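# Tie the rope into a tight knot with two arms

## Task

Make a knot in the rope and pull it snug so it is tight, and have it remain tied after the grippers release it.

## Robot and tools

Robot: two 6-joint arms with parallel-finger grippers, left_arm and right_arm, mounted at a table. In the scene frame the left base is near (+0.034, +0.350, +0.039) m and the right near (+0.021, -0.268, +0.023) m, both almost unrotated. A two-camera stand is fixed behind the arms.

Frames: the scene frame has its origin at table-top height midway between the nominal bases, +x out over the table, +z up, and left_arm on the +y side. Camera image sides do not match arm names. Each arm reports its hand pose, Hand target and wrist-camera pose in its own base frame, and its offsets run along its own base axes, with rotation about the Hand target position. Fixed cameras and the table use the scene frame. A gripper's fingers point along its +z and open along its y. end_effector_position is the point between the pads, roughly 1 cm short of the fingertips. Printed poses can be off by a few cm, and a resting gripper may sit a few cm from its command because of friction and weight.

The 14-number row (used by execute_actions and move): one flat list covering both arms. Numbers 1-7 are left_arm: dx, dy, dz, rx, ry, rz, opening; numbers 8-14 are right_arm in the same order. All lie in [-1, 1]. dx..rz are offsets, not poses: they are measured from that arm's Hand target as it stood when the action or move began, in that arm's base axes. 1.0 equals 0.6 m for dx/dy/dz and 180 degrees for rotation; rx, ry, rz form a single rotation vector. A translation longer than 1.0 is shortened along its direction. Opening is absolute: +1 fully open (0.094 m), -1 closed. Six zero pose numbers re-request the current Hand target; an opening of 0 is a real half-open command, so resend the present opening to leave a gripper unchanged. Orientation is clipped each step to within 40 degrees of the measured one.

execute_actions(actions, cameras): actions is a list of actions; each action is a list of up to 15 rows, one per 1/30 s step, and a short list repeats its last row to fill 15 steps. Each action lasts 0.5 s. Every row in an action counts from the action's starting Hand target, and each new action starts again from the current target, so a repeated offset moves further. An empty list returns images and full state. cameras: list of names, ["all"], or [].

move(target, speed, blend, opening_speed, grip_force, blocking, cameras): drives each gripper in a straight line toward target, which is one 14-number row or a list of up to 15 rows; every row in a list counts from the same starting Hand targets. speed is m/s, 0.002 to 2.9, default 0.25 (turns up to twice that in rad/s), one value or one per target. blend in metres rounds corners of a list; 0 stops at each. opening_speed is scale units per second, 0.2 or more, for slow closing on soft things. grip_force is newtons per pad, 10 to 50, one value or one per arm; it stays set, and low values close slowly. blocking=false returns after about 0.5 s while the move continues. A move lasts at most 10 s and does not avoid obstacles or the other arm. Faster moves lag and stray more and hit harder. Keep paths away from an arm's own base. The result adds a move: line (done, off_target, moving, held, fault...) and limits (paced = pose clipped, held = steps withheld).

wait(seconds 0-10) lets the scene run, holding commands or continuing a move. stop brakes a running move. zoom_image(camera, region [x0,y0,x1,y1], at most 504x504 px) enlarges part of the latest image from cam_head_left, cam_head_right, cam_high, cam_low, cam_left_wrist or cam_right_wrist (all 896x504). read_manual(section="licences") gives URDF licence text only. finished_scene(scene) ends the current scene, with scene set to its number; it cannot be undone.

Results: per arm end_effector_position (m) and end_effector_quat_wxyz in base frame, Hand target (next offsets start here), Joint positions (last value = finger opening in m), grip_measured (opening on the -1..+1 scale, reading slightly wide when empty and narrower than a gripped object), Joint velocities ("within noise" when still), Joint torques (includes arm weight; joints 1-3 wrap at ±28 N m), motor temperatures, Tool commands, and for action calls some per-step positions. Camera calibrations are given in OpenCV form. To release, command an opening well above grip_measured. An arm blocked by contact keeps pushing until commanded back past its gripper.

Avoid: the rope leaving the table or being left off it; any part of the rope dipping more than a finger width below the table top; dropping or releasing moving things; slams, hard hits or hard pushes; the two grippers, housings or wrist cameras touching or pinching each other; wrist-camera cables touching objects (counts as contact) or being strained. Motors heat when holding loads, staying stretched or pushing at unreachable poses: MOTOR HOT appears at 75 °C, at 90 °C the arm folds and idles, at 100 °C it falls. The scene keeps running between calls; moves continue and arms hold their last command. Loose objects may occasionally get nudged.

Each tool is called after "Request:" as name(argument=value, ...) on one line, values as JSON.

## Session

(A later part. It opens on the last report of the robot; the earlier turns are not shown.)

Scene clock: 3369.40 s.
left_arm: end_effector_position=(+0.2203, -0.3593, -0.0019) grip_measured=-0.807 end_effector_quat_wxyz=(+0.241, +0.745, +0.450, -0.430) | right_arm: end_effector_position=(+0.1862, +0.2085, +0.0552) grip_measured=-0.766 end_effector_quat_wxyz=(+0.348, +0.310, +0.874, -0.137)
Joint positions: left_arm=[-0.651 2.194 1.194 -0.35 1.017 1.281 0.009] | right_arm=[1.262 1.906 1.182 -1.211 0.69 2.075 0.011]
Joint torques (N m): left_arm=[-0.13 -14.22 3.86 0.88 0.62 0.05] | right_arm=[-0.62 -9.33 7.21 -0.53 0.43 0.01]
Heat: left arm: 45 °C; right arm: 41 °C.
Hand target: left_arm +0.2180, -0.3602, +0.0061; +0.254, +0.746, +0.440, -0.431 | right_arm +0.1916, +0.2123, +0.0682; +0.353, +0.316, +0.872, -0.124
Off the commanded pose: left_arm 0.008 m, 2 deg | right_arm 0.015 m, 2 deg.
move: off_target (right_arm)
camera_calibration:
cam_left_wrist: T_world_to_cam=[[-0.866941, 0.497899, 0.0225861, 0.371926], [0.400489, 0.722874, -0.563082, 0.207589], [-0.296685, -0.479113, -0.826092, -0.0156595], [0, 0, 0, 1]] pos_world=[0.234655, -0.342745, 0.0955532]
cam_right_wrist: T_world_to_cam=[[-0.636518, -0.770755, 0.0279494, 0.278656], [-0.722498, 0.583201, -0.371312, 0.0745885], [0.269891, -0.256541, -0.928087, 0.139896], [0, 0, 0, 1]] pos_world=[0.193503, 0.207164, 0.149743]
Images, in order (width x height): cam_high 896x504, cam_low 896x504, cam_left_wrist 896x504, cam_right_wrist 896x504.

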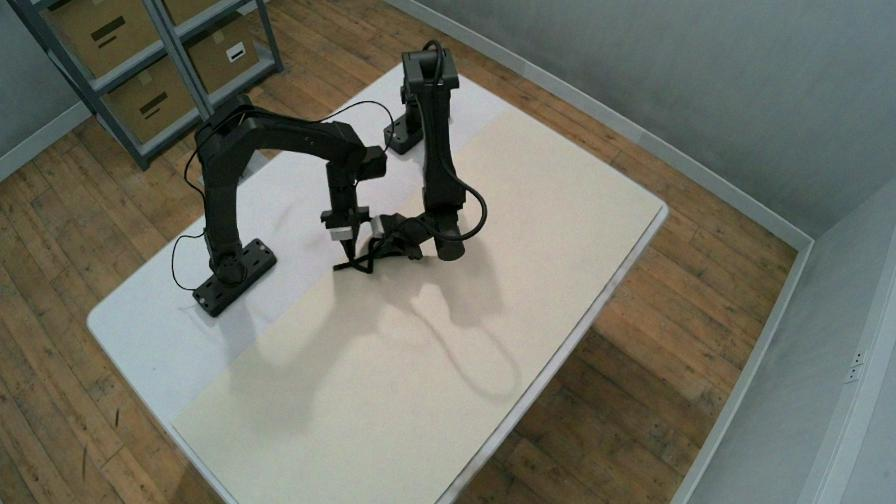

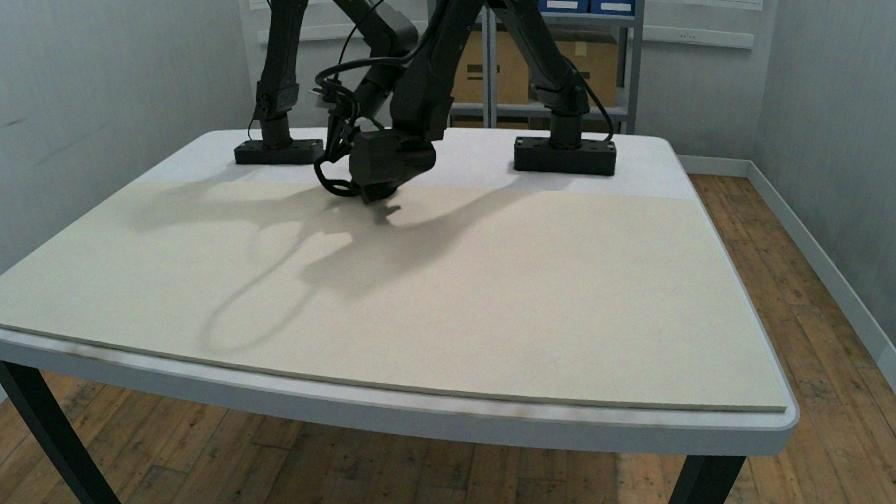

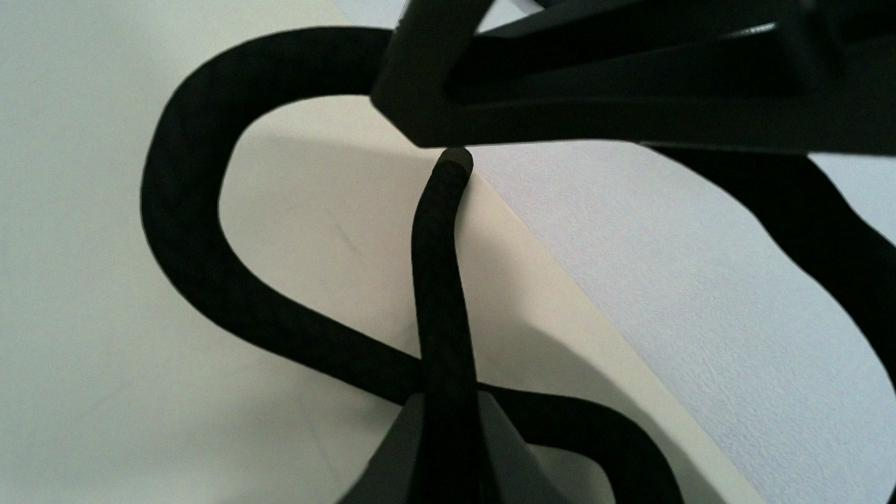

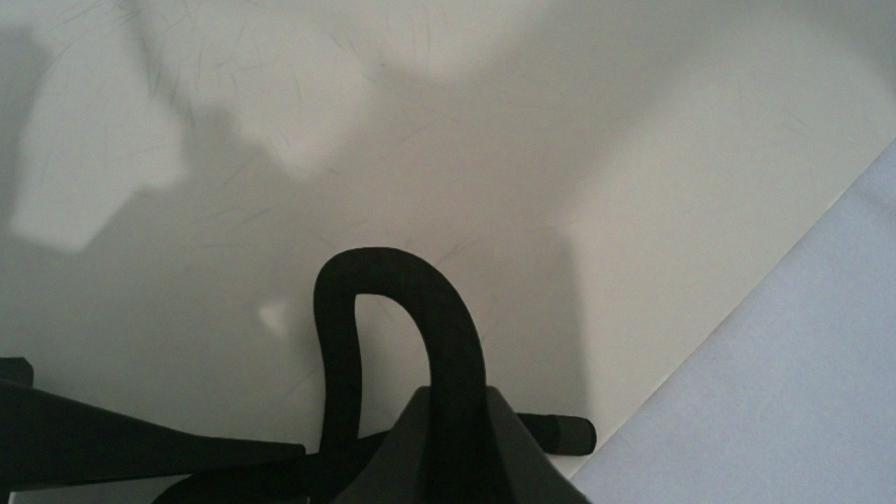

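Request:
move(target=[0,0,0,0,0,0,-0.86,0,0,-0.09,0,0,0,-0.86], speed=0.05, cameras=["cam_right_wrist","cam_left_wrist","cam_high"])

Request:
zoom_image(camera="cam_high", region=[330, 200, 430, 280])

Scene clock: 3377.13 s.
left_arm: end_effector_position=(+0.2214, -0.3592, -0.0027) grip_measured=-0.807 end_effector_quat_wxyz=(+0.241, +0.745, +0.452, -0.428) | right_arm: end_effector_position=(+0.1896, +0.2194, +0.0220) grip_measured=-0.766 end_effector_quat_wxyz=(+0.347, +0.321, +0.875, -0.110)
Joint positions: left_arm=[-0.65 2.194 1.194 -0.346 1.011 1.276 0.009] | right_arm=[1.262 1.963 1.13 -1.043 0.69 2.075 0.011]
Joint torques (N m): left_arm=[-0.17 -14.23 3.85 0.86 0.69 0.09] | right_arm=[-0.59 -6.09 3.7 -0.05 0.42 0.02]
Heat: left arm: 45 °C; right arm: 41 °C.
Hand target: left_arm +0.2180, -0.3602, +0.0061; +0.254, +0.746, +0.440, -0.431 | right_arm +0.1916, +0.2124, +0.0142; +0.353, +0.316, +0.872, -0.124
Off the commanded pose: left_arm 0.010 m, 2 deg | right_arm 0.011 m, 2 deg.
move: off_target (right_arm)
camera_calibration:
cam_left_wrist: T_world_to_cam=[[-0.86914, 0.494061, 0.0223321, 0.372002], [0.399005, 0.727168, -0.558589, 0.208492], [-0.292217, -0.476582, -0.829144, -0.0160295], [0, 0, 0, 1]] pos_world=[0.235449, -0.34304, 0.094863]
cam_right_wrist: T_world_to_cam=[[-0.636602, -0.770764, -0.0257232, 0.291435], [-0.716225, 0.603265, -0.350847, 0.0523515], [0.285938, -0.204926, -0.936079, 0.0967257], [0, 0, 0, 1]] pos_world=[0.195366, 0.212868, 0.116407]
Images, in order (width x height): cam_high 896x504, cam_left_wrist 896x504, cam_right_wrist 896x504.

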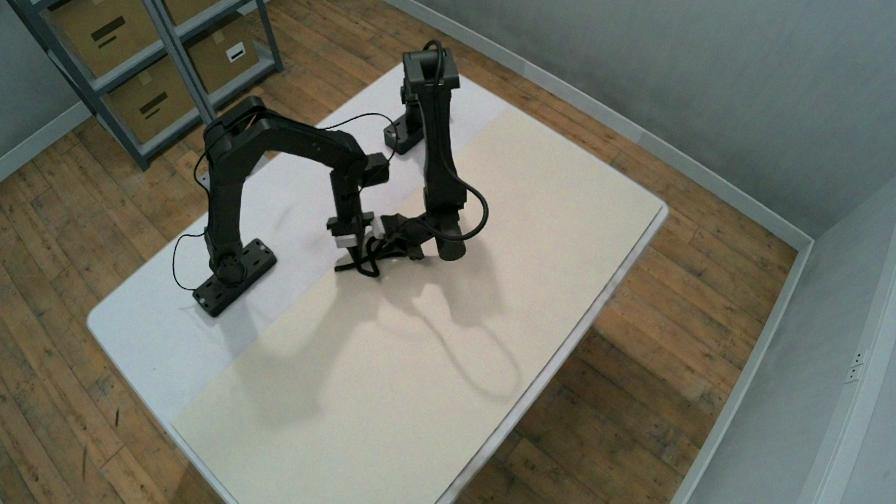

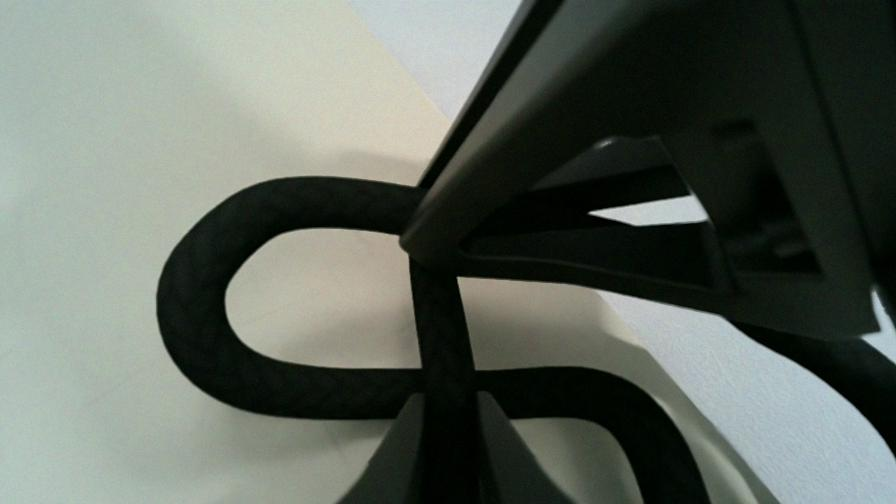

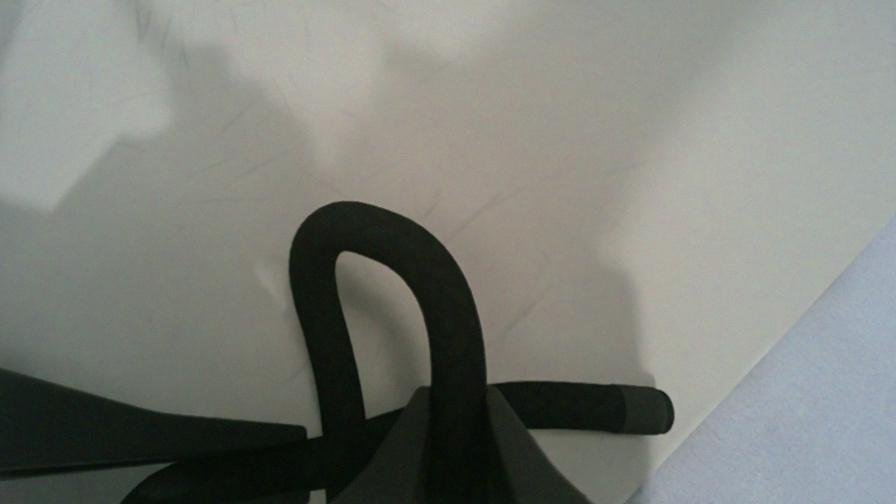

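Scaled by 5.040.

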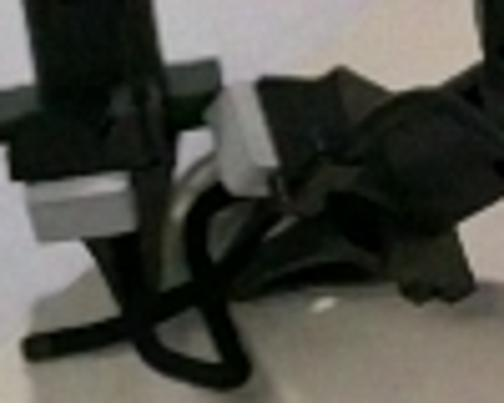

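Request:
move(target=[[0,0,0,0,0,0,-0.4,0,0,0,0,0,0,-0.86],[0.01,0.02,0.07,0,0,0,-0.4,0,0,0,0,0,0,-0.86],[0.09,0.16,0.17,0,0,0,-0.4,0,0,0,0,0,0,-0.86]], speed=0.1, opening_speed=0.3, cameras=["cam_right_wrist","cam_left_wrist","cam_high"])

Request:
zoom_image(camera="cam_high", region=[330, 200, 430, 280])

Scene clock: 3388.90 s.
left_arm: end_effector_position=(+0.2677, -0.2606, +0.1045) grip_measured=-0.402 end_effector_quat_wxyz=(+0.248, +0.746, +0.446, -0.427) | right_arm: end_effector_position=(+0.1899, +0.2202, +0.0217) grip_measured=-0.766 end_effector_quat_wxyz=(+0.347, +0.321, +0.875, -0.108)
Joint positions: left_arm=[-0.353 2.066 1.478 -1.234 1.013 1.851 0.028] | right_arm=[1.262 1.963 1.13 -1.039 0.69 2.075 0.011]
Joint torques (N m): left_arm=[-0.03 -9.84 8.47 -0.23 0.63 0.13] | right_arm=[-0.58 -6.12 3.73 -0.07 0.42 0.01]
Heat: left arm: 45 °C; right arm: 40 °C.
Hand target: left_arm +0.2721, -0.2642, +0.1081; +0.254, +0.746, +0.440, -0.431 | right_arm +0.1916, +0.2123, +0.0142; +0.353, +0.316, +0.872, -0.124
Off the commanded pose: left_arm 0.007 m, 1 deg | right_arm 0.011 m, 2 deg.
move: off_target (right_arm)
camera_calibration:
cam_left_wrist: T_world_to_cam=[[-0.867234, 0.497854, 0.00686529, 0.36318], [0.40778, 0.718108, -0.563947, 0.174092], [-0.285693, -0.486274, -0.825783, 0.128714], [0, 0, 0, 1]] pos_world=[0.280743, -0.243237, 0.201975]
cam_right_wrist: T_world_to_cam=[[-0.636598, -0.770626, -0.0296265, 0.292237], [-0.715749, 0.604696, -0.349352, 0.0514985], [0.287135, -0.201192, -0.936523, 0.095519], [0, 0, 0, 1]] pos_world=[0.195471, 0.213282, 0.116105]
Images, in order (width x height): cam_high 896x504, cam_left_wrist 896x504, cam_right_wrist 896x504.

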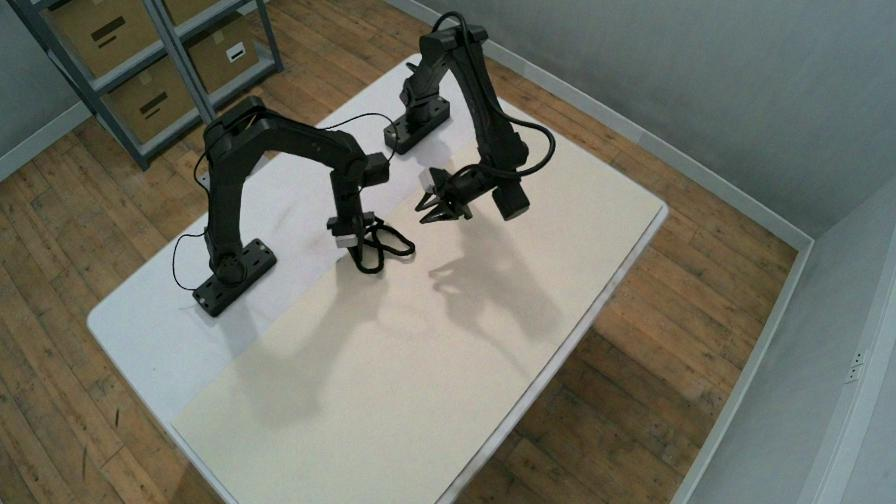

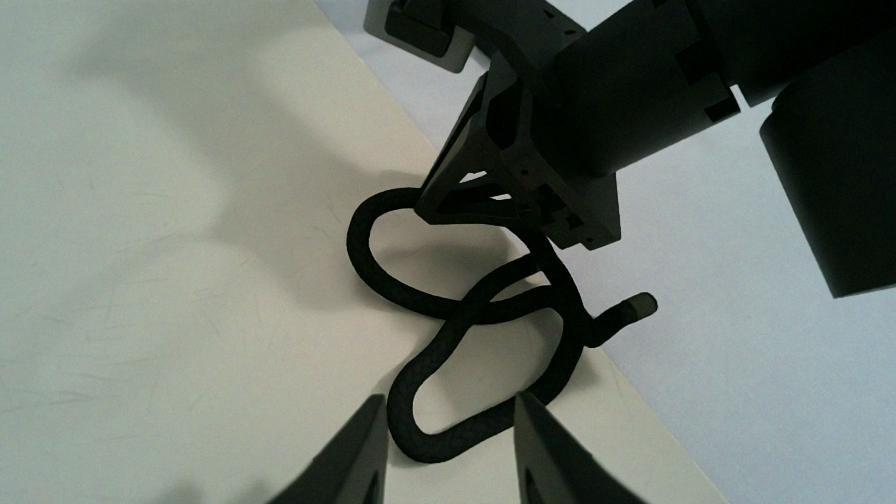

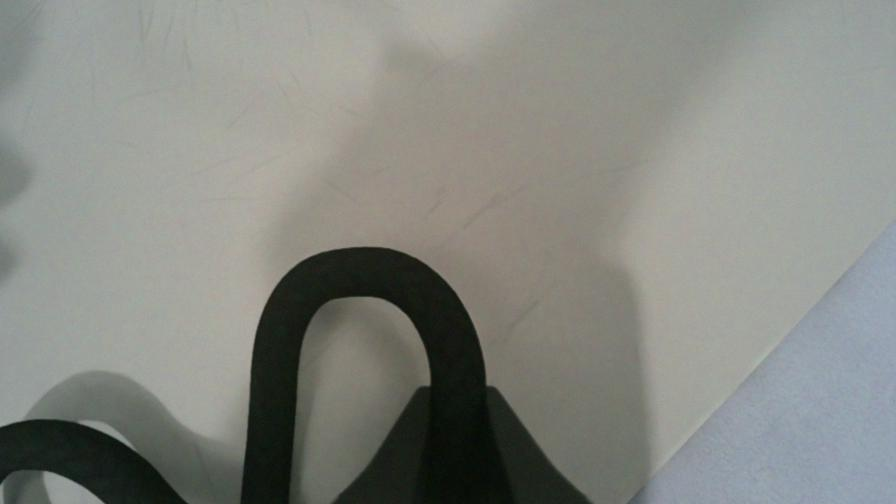

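Scaled by 5.040.

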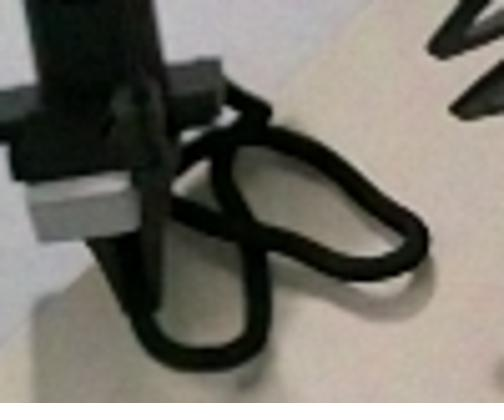

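Request:
zoom_image(camera="cam_left_wrist", region=[340, 160, 680, 360])

Request:
wait(seconds=0, cameras=["cam_head_left","cam_low","cam_head_right"])

Request:
zoom_image(camera="cam_low", region=[310, 150, 410, 230])

Request:
zoom_image(camera="cam_head_left", region=[430, 260, 520, 345])

Request:
zoom_image(camera="cam_head_right", region=[440, 260, 540, 350])

Scaled by 1.482.

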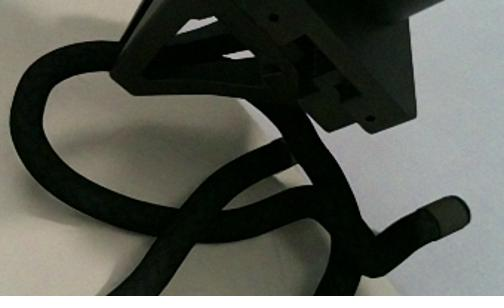

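Scene clock: 3398.63 s.
left_arm: end_effector_position=(+0.2676, -0.2606, +0.1045) grip_measured=-0.402 end_effector_quat_wxyz=(+0.248, +0.746, +0.446, -0.427) | right_arm: end_effector_position=(+0.1899, +0.2202, +0.0217) grip_measured=-0.766 end_effector_quat_wxyz=(+0.347, +0.321, +0.875, -0.108)
Joint positions: left_arm=[-0.353 2.066 1.478 -1.235 1.013 1.852 0.028] | right_arm=[1.262 1.963 1.13 -1.039 0.69 2.075 0.011]
Joint torques (N m): left_arm=[-0.01 -9.87 8.47 -0.23 0.63 0.15] | right_arm=[-0.59 -6.09 3.73 -0.07 0.43 0.01]
Heat: left arm: 45 °C; right arm: 40 °C.
Hand target: left_arm +0.2720, -0.2642, +0.1081; +0.254, +0.746, +0.440, -0.431 | right_arm +0.1916, +0.2123, +0.0142; +0.353, +0.316, +0.872, -0.124
Tool commands: left_gripper/opening=-0.4 right_gripper/opening=-0.86
Off the commanded pose: left_arm 0.007 m, 1 deg | right_arm 0.011 m, 2 deg.
Images, in order (width x height): cam_head_left 896x504, cam_head_right 896x504, cam_low 896x504.

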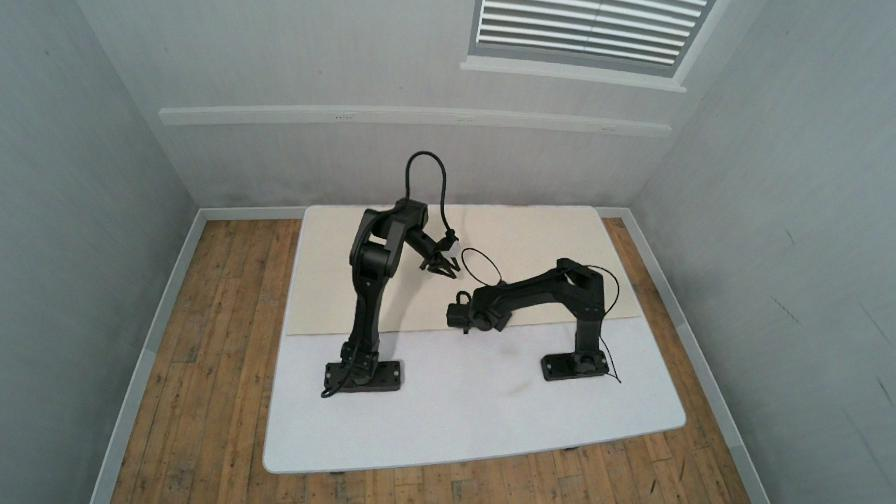

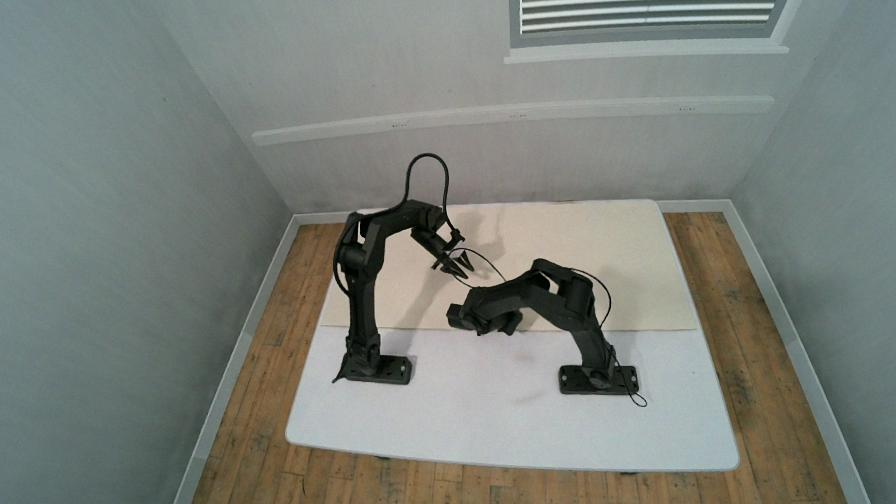

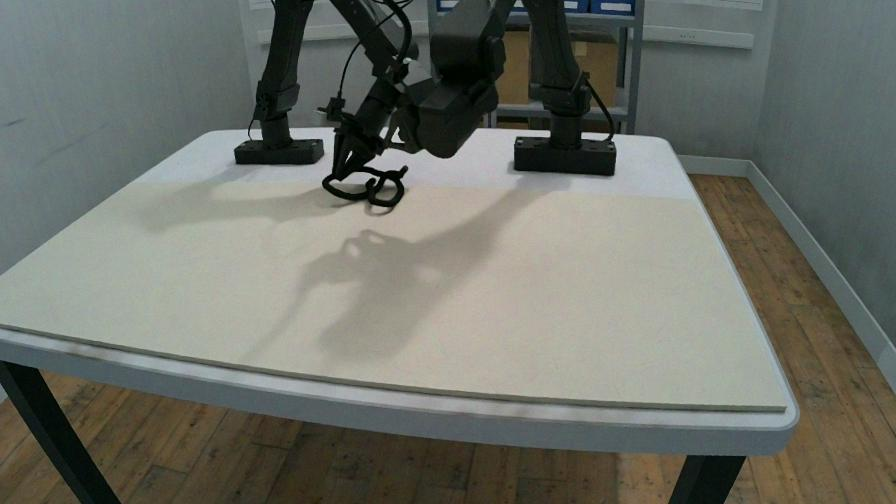

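Scaled by 5.040.

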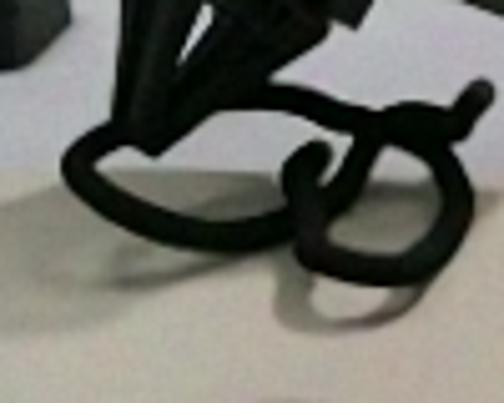

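Scaled by 5.600.

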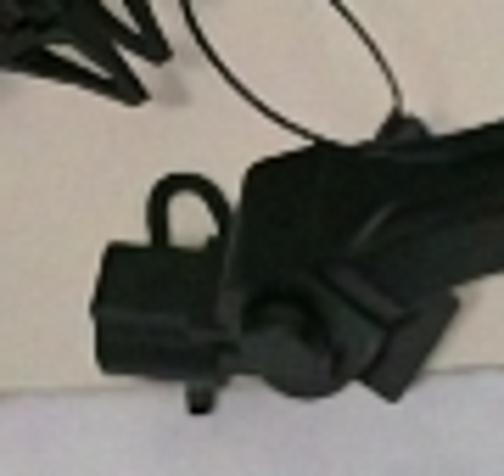

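Scaled by 5.040.

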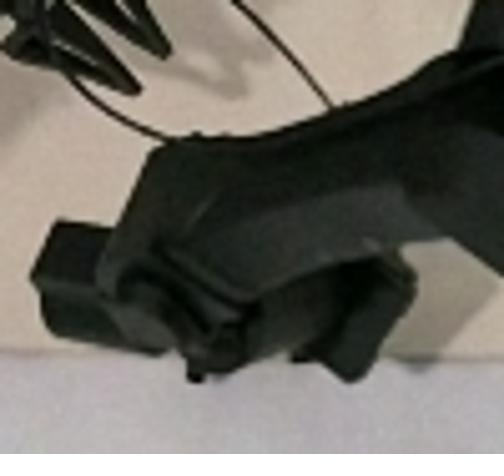

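Request:
move(target=[[-0.033,-0.09,-0.10,0,0,-0.085,-0.4,0,0,0,0,0,0,-0.86]], speed=0.12, cameras=["cam_left_wrist"])

Scene clock: 3421.77 s.
left_arm: end_effector_position=(+0.2493, -0.3149, +0.0477) grip_measured=-0.402 end_effector_quat_wxyz=(+0.190, +0.800, +0.340, -0.456) | right_arm: end_effector_position=(+0.1899, +0.2202, +0.0217) grip_measured=-0.766 end_effector_quat_wxyz=(+0.347, +0.321, +0.875, -0.108)
Joint positions: left_arm=[-0.521 2.36 1.713 -1.32 0.982 2.03 0.028] | right_arm=[1.262 1.963 1.13 -1.039 0.69 2.075 0.011]
Joint torques (N m): left_arm=[0.05 -11.6 7.86 -0.46 0.59 0.14] | right_arm=[-0.59 -6.11 3.71 -0.07 0.43 0.01]
Heat: left arm: 45 °C; right arm: 40 °C.
Hand target: left_arm +0.2522, -0.3183, +0.0481; +0.194, +0.798, +0.336, -0.461 | right_arm +0.1916, +0.2123, +0.0142; +0.353, +0.316, +0.872, -0.124
Off the commanded pose: left_arm 0.004 m, 1 deg | right_arm 0.011 m, 2 deg.
move: off_target (right_arm)
camera_calibration:
cam_left_wrist: T_world_to_cam=[[-0.703008, 0.71118, 0.00162912, 0.401111], [0.586746, 0.581295, -0.56376, 0.100839], [-0.401882, -0.395372, -0.825937, 0.107863], [0, 0, 0, 1]] pos_world=[0.266166, -0.301234, 0.145283]
Images, in order (width x height): cam_left_wrist 896x504.

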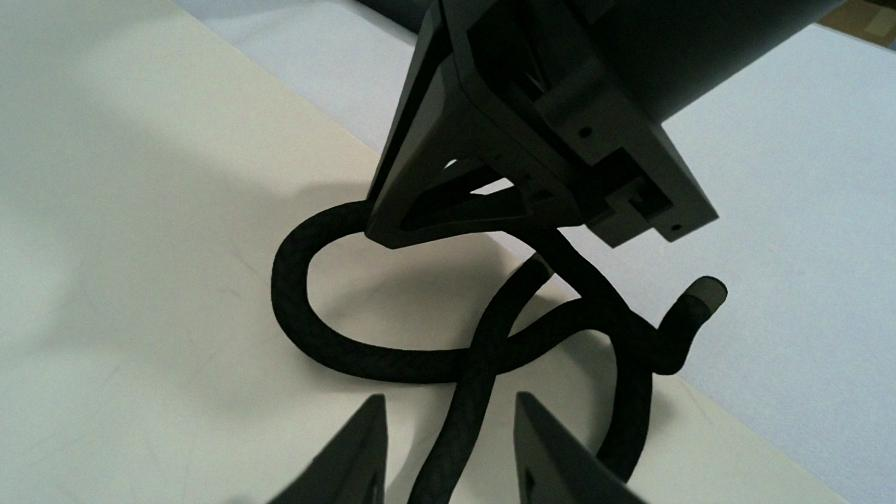

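Request:
move(target=[[0.027,0.012,0,0,0,0,-0.4,0,0,0,0,0,0,-0.86],[0.027,0.012,-0.125,0,0,0,-0.4,0,0,0,0,0,0,-0.86]], speed=0.1, cameras=["cam_left_wrist"])

Scene clock: 3429.93 s.
left_arm: end_effector_position=(+0.2687, -0.3115, -0.0097) grip_measured=-0.402 end_effector_quat_wxyz=(+0.190, +0.796, +0.342, -0.462) | right_arm: end_effector_position=(+0.1899, +0.2202, +0.0217) grip_measured=-0.766 end_effector_quat_wxyz=(+0.347, +0.321, +0.875, -0.108)
Joint positions: left_arm=[-0.489 2.546 1.796 -1.275 0.98 2.086 0.028] | right_arm=[1.262 1.963 1.13 -1.039 0.69 2.075 0.011]
Joint torques (N m): left_arm=[0.17 -11.67 3.93 0.08 0.44 0.14] | right_arm=[-0.59 -6.12 3.71 -0.07 0.42 0.01]
Heat: left arm: 46 °C; right arm: 40 °C.
Hand target: left_arm +0.2684, -0.3110, -0.0269; +0.194, +0.798, +0.336, -0.461 | right_arm +0.1916, +0.2123, +0.0142; +0.353, +0.316, +0.872, -0.124
Off the commanded pose: left_arm 0.017 m, 1 deg | right_arm 0.011 m, 2 deg.
joint sent to its limit (left arm) — joint 6 (wrist roll), upper limit. The joint targets still meet the commanded pose.
move: off_target (left_arm, right_arm)
camera_calibration:
cam_left_wrist: T_world_to_cam=[[-0.704798, 0.709355, 0.00873036, 0.412476], [0.576832, 0.580203, -0.575004, 0.0573691], [-0.412948, -0.400226, -0.818104, 0.0710943], [0, 0, 0, 1]] pos_world=[0.286978, -0.297424, 0.0875489]
Images, in order (width x height): cam_left_wrist 896x504.

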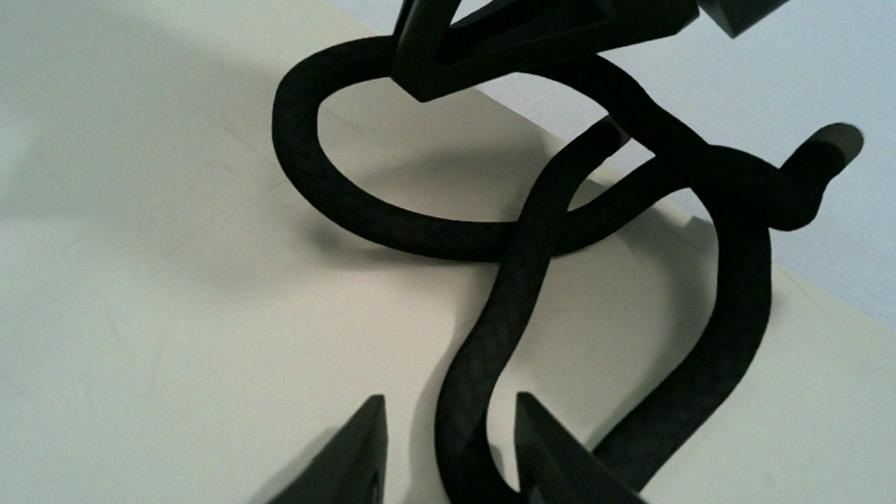

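Request:
move(target=[[0,0,0.035,0,0,0,-0.4,0,0,0,0,0,0,-0.86],[-0.018,-0.018,0.035,0,0,0,-0.4,0,0,0,0,0,0,-0.86],[-0.018,-0.018,0,0,0,0,-0.4,0,0,0,0,0,0,-0.86]], speed=0.1, cameras=["cam_left_wrist"])

Scene clock: 3438.47 s.
left_arm: end_effector_position=(+0.2568, -0.3203, -0.0119) grip_measured=-0.402 end_effector_quat_wxyz=(+0.182, +0.794, +0.344, -0.467) | right_arm: end_effector_position=(+0.1899, +0.2202, +0.0217) grip_measured=-0.766 end_effector_quat_wxyz=(+0.347, +0.321, +0.875, -0.108)
Joint positions: left_arm=[-0.521 2.531 1.756 -1.228 0.99 2.039 0.028] | right_arm=[1.262 1.963 1.13 -1.039 0.69 2.075 0.011]
Joint torques (N m): left_arm=[0.03 -12.23 3.52 0.26 0.48 0.11] | right_arm=[-0.59 -6.12 3.73 -0.08 0.43 0.01]
Heat: left arm: 45 °C; right arm: 40 °C.
Hand target: left_arm +0.2576, -0.3218, -0.0270; +0.194, +0.798, +0.336, -0.461 | right_arm +0.1916, +0.2123, +0.0142; +0.353, +0.316, +0.872, -0.124
Off the commanded pose: left_arm 0.015 m, 2 deg | right_arm 0.011 m, 2 deg.
move: off_target (left_arm, right_arm)
camera_calibration:
cam_left_wrist: T_world_to_cam=[[-0.701603, 0.712072, 0.0265899, 0.41064], [0.57069, 0.583861, -0.577425, 0.0708037], [-0.426693, -0.389948, -0.816011, 0.0677098], [0, 0, 0, 1]] pos_world=[0.276591, -0.307342, 0.0852168]
Images, in order (width x height): cam_left_wrist 896x504.

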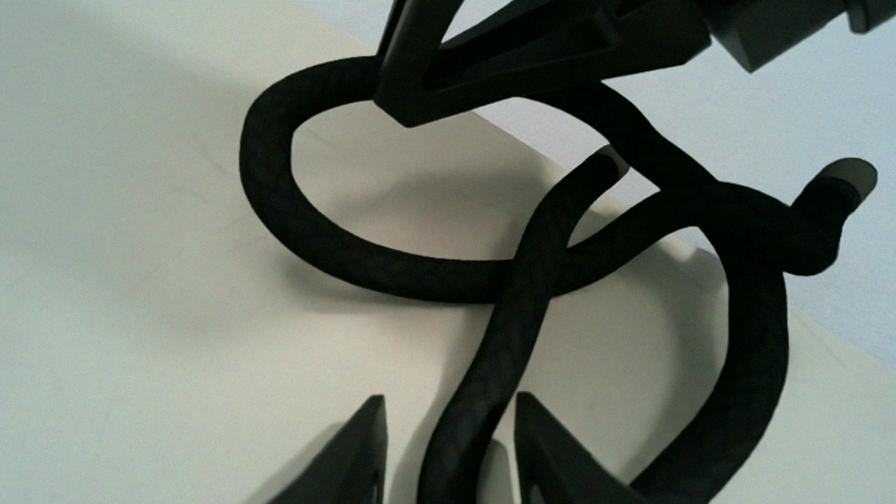

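Request:
move(target=[[0,0,0,0,0,0,-0.86,0,0,0,0,0,0,-0.86],[0.02,0.02,0.01,0,0,0,-0.86,0,0,0.09,0,0,0,-0.86]], speed=0.06, opening_speed=0.4, cameras=["cam_left_wrist","cam_right_wrist","cam_high","cam_low"])

Request:
zoom_image(camera="cam_high", region=[330, 200, 430, 280])

Request:
zoom_image(camera="cam_low", region=[310, 150, 410, 230])

Scene clock: 3447.97 s.
left_arm: end_effector_position=(+0.2634, -0.3125, -0.0100) grip_measured=-0.809 end_effector_quat_wxyz=(+0.196, +0.794, +0.340, -0.465) | right_arm: end_effector_position=(+0.1862, +0.2089, +0.0550) grip_measured=-0.766 end_effector_quat_wxyz=(+0.348, +0.310, +0.874, -0.136)
Joint positions: left_arm=[-0.494 2.531 1.756 -1.244 0.995 2.084 0.009] | right_arm=[1.262 1.905 1.181 -1.208 0.69 2.074 0.011]
Joint torques (N m): left_arm=[0.9 -11.28 7.15 -0.33 0.25 0.16] | right_arm=[-0.62 -9.31 7.24 -0.53 0.42 0.02]
Heat: left arm: 44 °C; right arm: 40 °C.
Hand target: left_arm +0.2695, -0.3098, -0.0210; +0.194, +0.798, +0.336, -0.461 | right_arm +0.1916, +0.2123, +0.0682; +0.353, +0.316, +0.872, -0.124
Off the commanded pose: left_arm 0.013 m, 1 deg | right_arm 0.015 m, 2 deg.
joint sent to its limit (left arm) — joint 6 (wrist roll), upper limit. The joint targets still meet the commanded pose.
move: off_target (left_arm, right_arm)
camera_calibration:
cam_left_wrist: T_world_to_cam=[[-0.70672, 0.707493, 0.000895771, 0.409332], [0.573724, 0.573837, -0.584424, 0.0595793], [-0.41399, -0.41251, -0.811448, 0.0646837], [0, 0, 0, 1]] pos_world=[0.28188, -0.297106, 0.0869404]
cam_right_wrist: T_world_to_cam=[[-0.636225, -0.771063, 0.0260698, 0.279174], [-0.722678, 0.583791, -0.370034, 0.0741863], [0.2701, -0.254265, -0.928652, 0.139307], [0, 0, 0, 1]] pos_world=[0.193604, 0.207372, 0.149541]
Images, in order (width x height): cam_high 896x504, cam_low 896x504, cam_left_wrist 896x504, cam_right_wrist 896x504.

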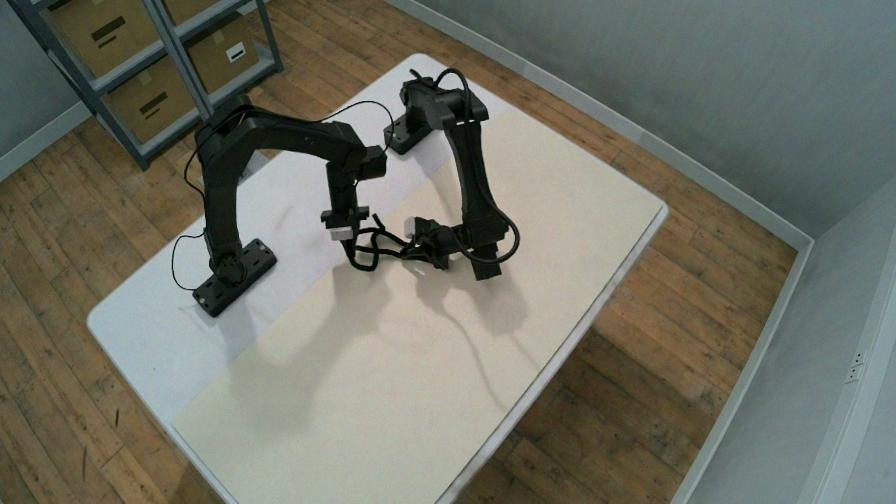

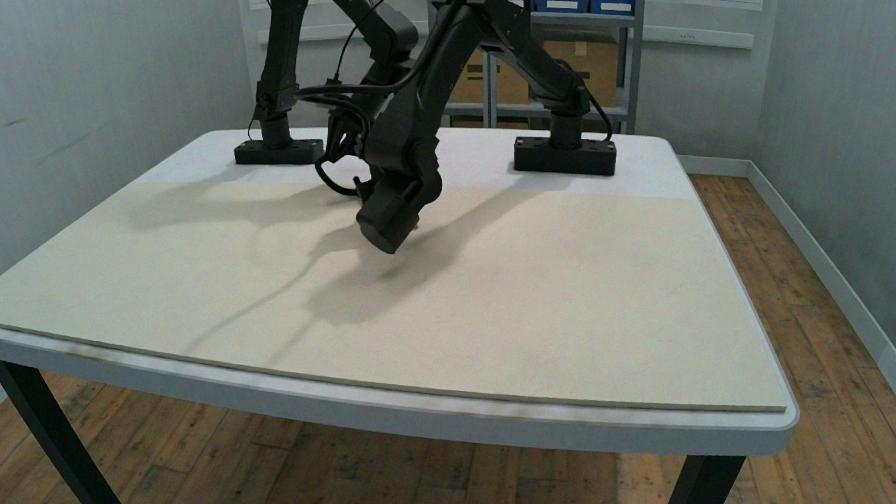

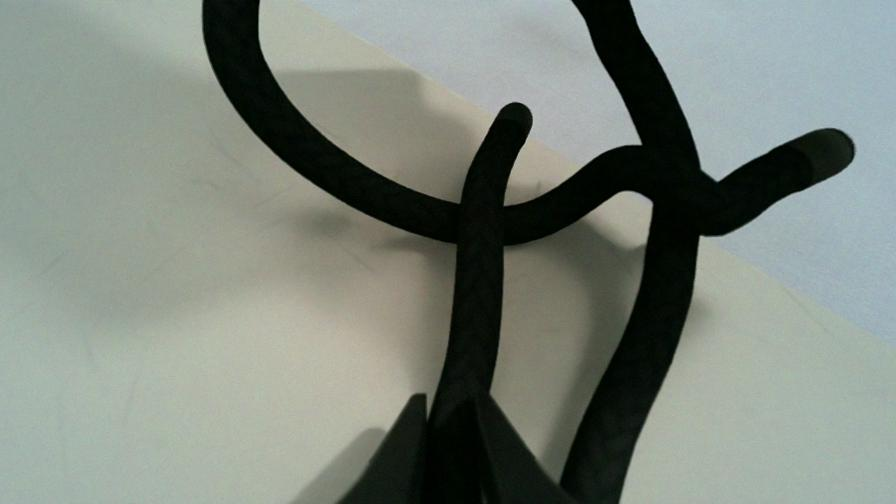

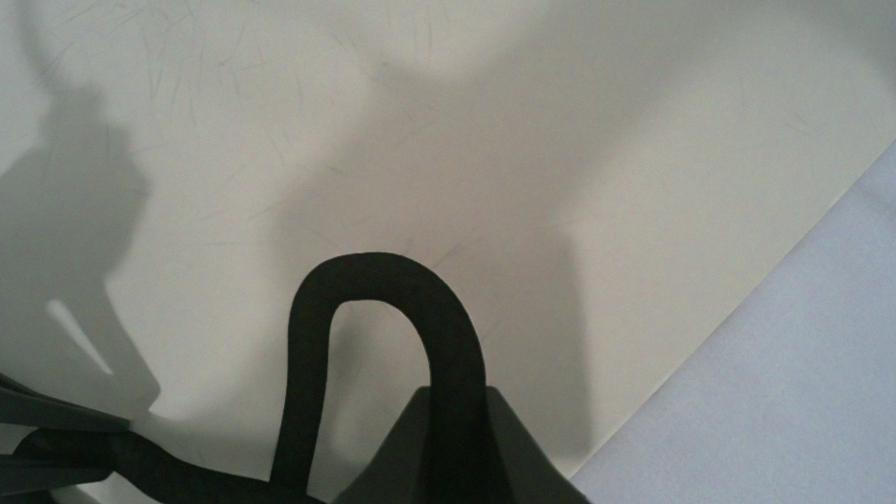

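Scaled by 5.040.

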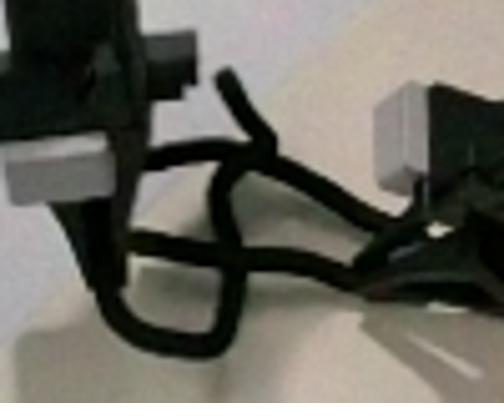

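Scaled by 5.040.

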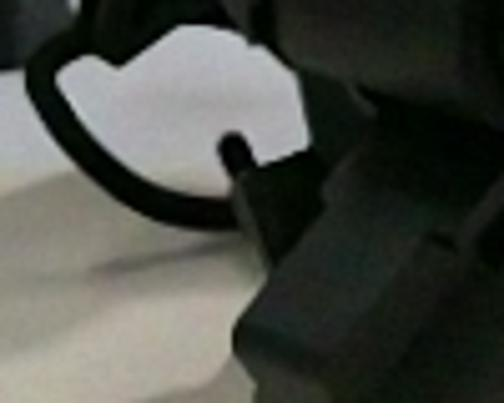

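Request:
move(target=[[0,0,0.01,0,0,0.06,-0.86,0,0,0,0,0,0,-0.86],[-0.035,-0.042,0.03,0,0,0.06,-0.86,0,0,0,0,0,0,-0.86],[-0.07,-0.084,0.035,0,0,0.06,-0.86,0,0,0,0,0,0,-0.86]], speed=0.06, cameras=["cam_left_wrist","cam_right_wrist","cam_high","cam_low"])

Request:
zoom_image(camera="cam_high", region=[330, 200, 430, 280])

Request:
zoom_image(camera="cam_low", region=[310, 150, 410, 230])

Scene clock: 3462.27 s.
left_arm: end_effector_position=(+0.2285, -0.3587, -0.0081) grip_measured=-0.809 end_effector_quat_wxyz=(+0.222, +0.761, +0.420, -0.442) | right_arm: end_effector_position=(+0.1861, +0.2085, +0.0552) grip_measured=-0.766 end_effector_quat_wxyz=(+0.348, +0.310, +0.874, -0.137)
Joint positions: left_arm=[-0.633 2.294 1.355 -0.577 1.034 1.469 0.009] | right_arm=[1.262 1.905 1.181 -1.211 0.69 2.074 0.011]
Joint torques (N m): left_arm=[-0.08 -15.1 3.84 0.64 0.62 0.05] | right_arm=[-0.61 -9.31 7.23 -0.53 0.42 0.02]
Heat: left arm: 45 °C; right arm: 41 °C.
Hand target: left_arm +0.2275, -0.3602, +0.0000; +0.237, +0.763, +0.410, -0.440 | right_arm +0.1916, +0.2124, +0.0682; +0.353, +0.316, +0.872, -0.124
Off the commanded pose: left_arm 0.008 m, 2 deg | right_arm 0.015 m, 2 deg.
move: off_target (right_arm)
camera_calibration:
cam_left_wrist: T_world_to_cam=[[-0.823543, 0.566534, 0.0285842, 0.393682], [0.453994, 0.688485, -0.565577, 0.175838], [-0.340098, -0.452799, -0.8242, 0.00126452], [0, 0, 0, 1]] pos_world=[0.244814, -0.343523, 0.0892389]
cam_right_wrist: T_world_to_cam=[[-0.636191, -0.771014, 0.0282643, 0.2786], [-0.722967, 0.582953, -0.370789, 0.0746136], [0.269407, -0.256327, -0.928287, 0.139883], [0, 0, 0, 1]] pos_world=[0.193501, 0.207164, 0.149643]
Images, in order (width x height): cam_high 896x504, cam_low 896x504, cam_left_wrist 896x504, cam_right_wrist 896x504.

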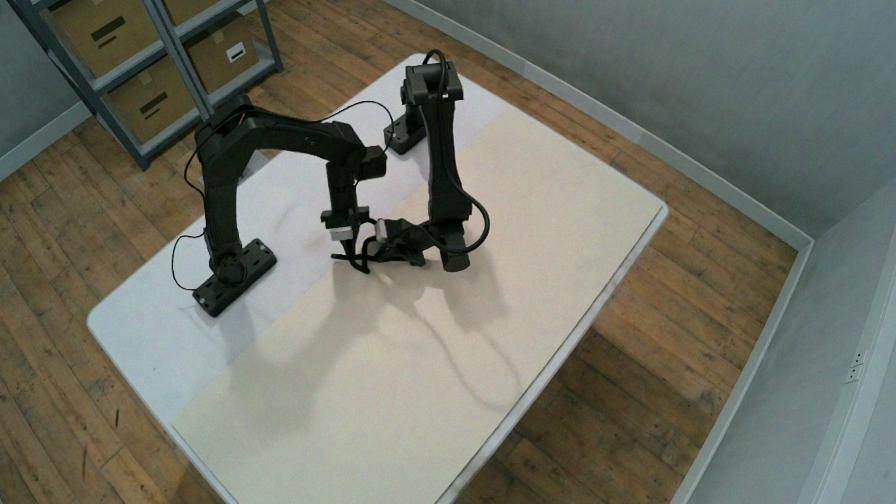

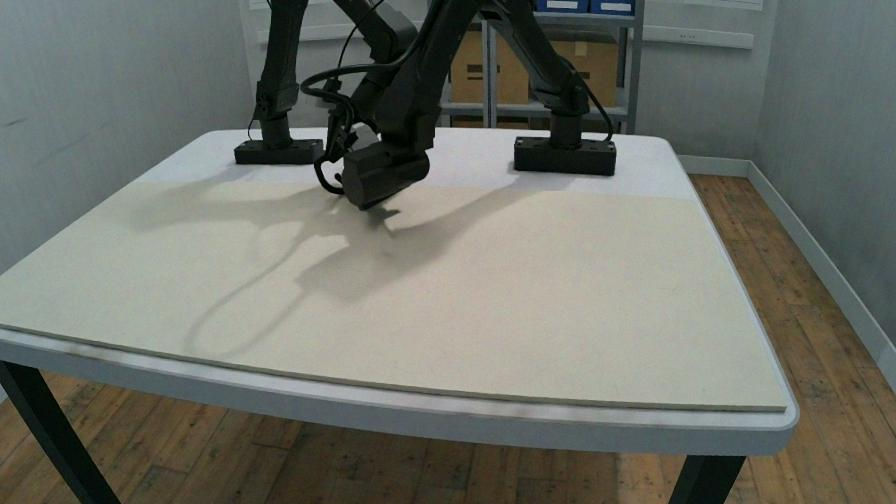

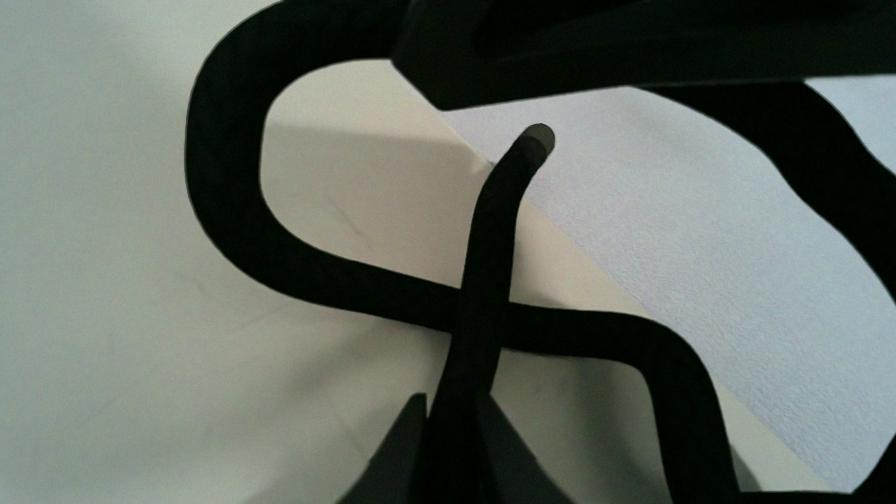

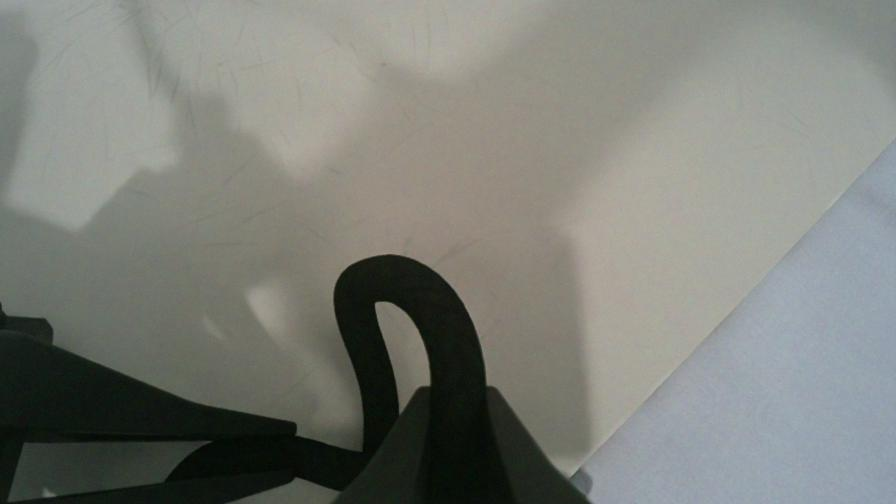

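Scaled by 5.040.

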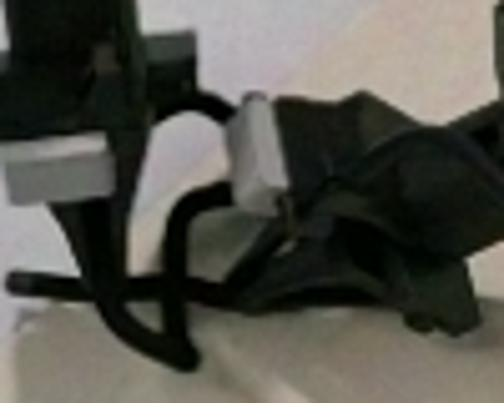

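Scaled by 5.040.

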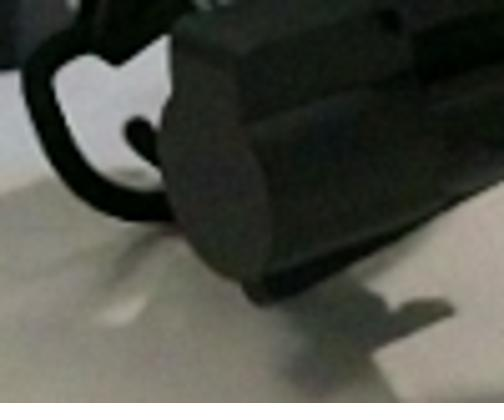

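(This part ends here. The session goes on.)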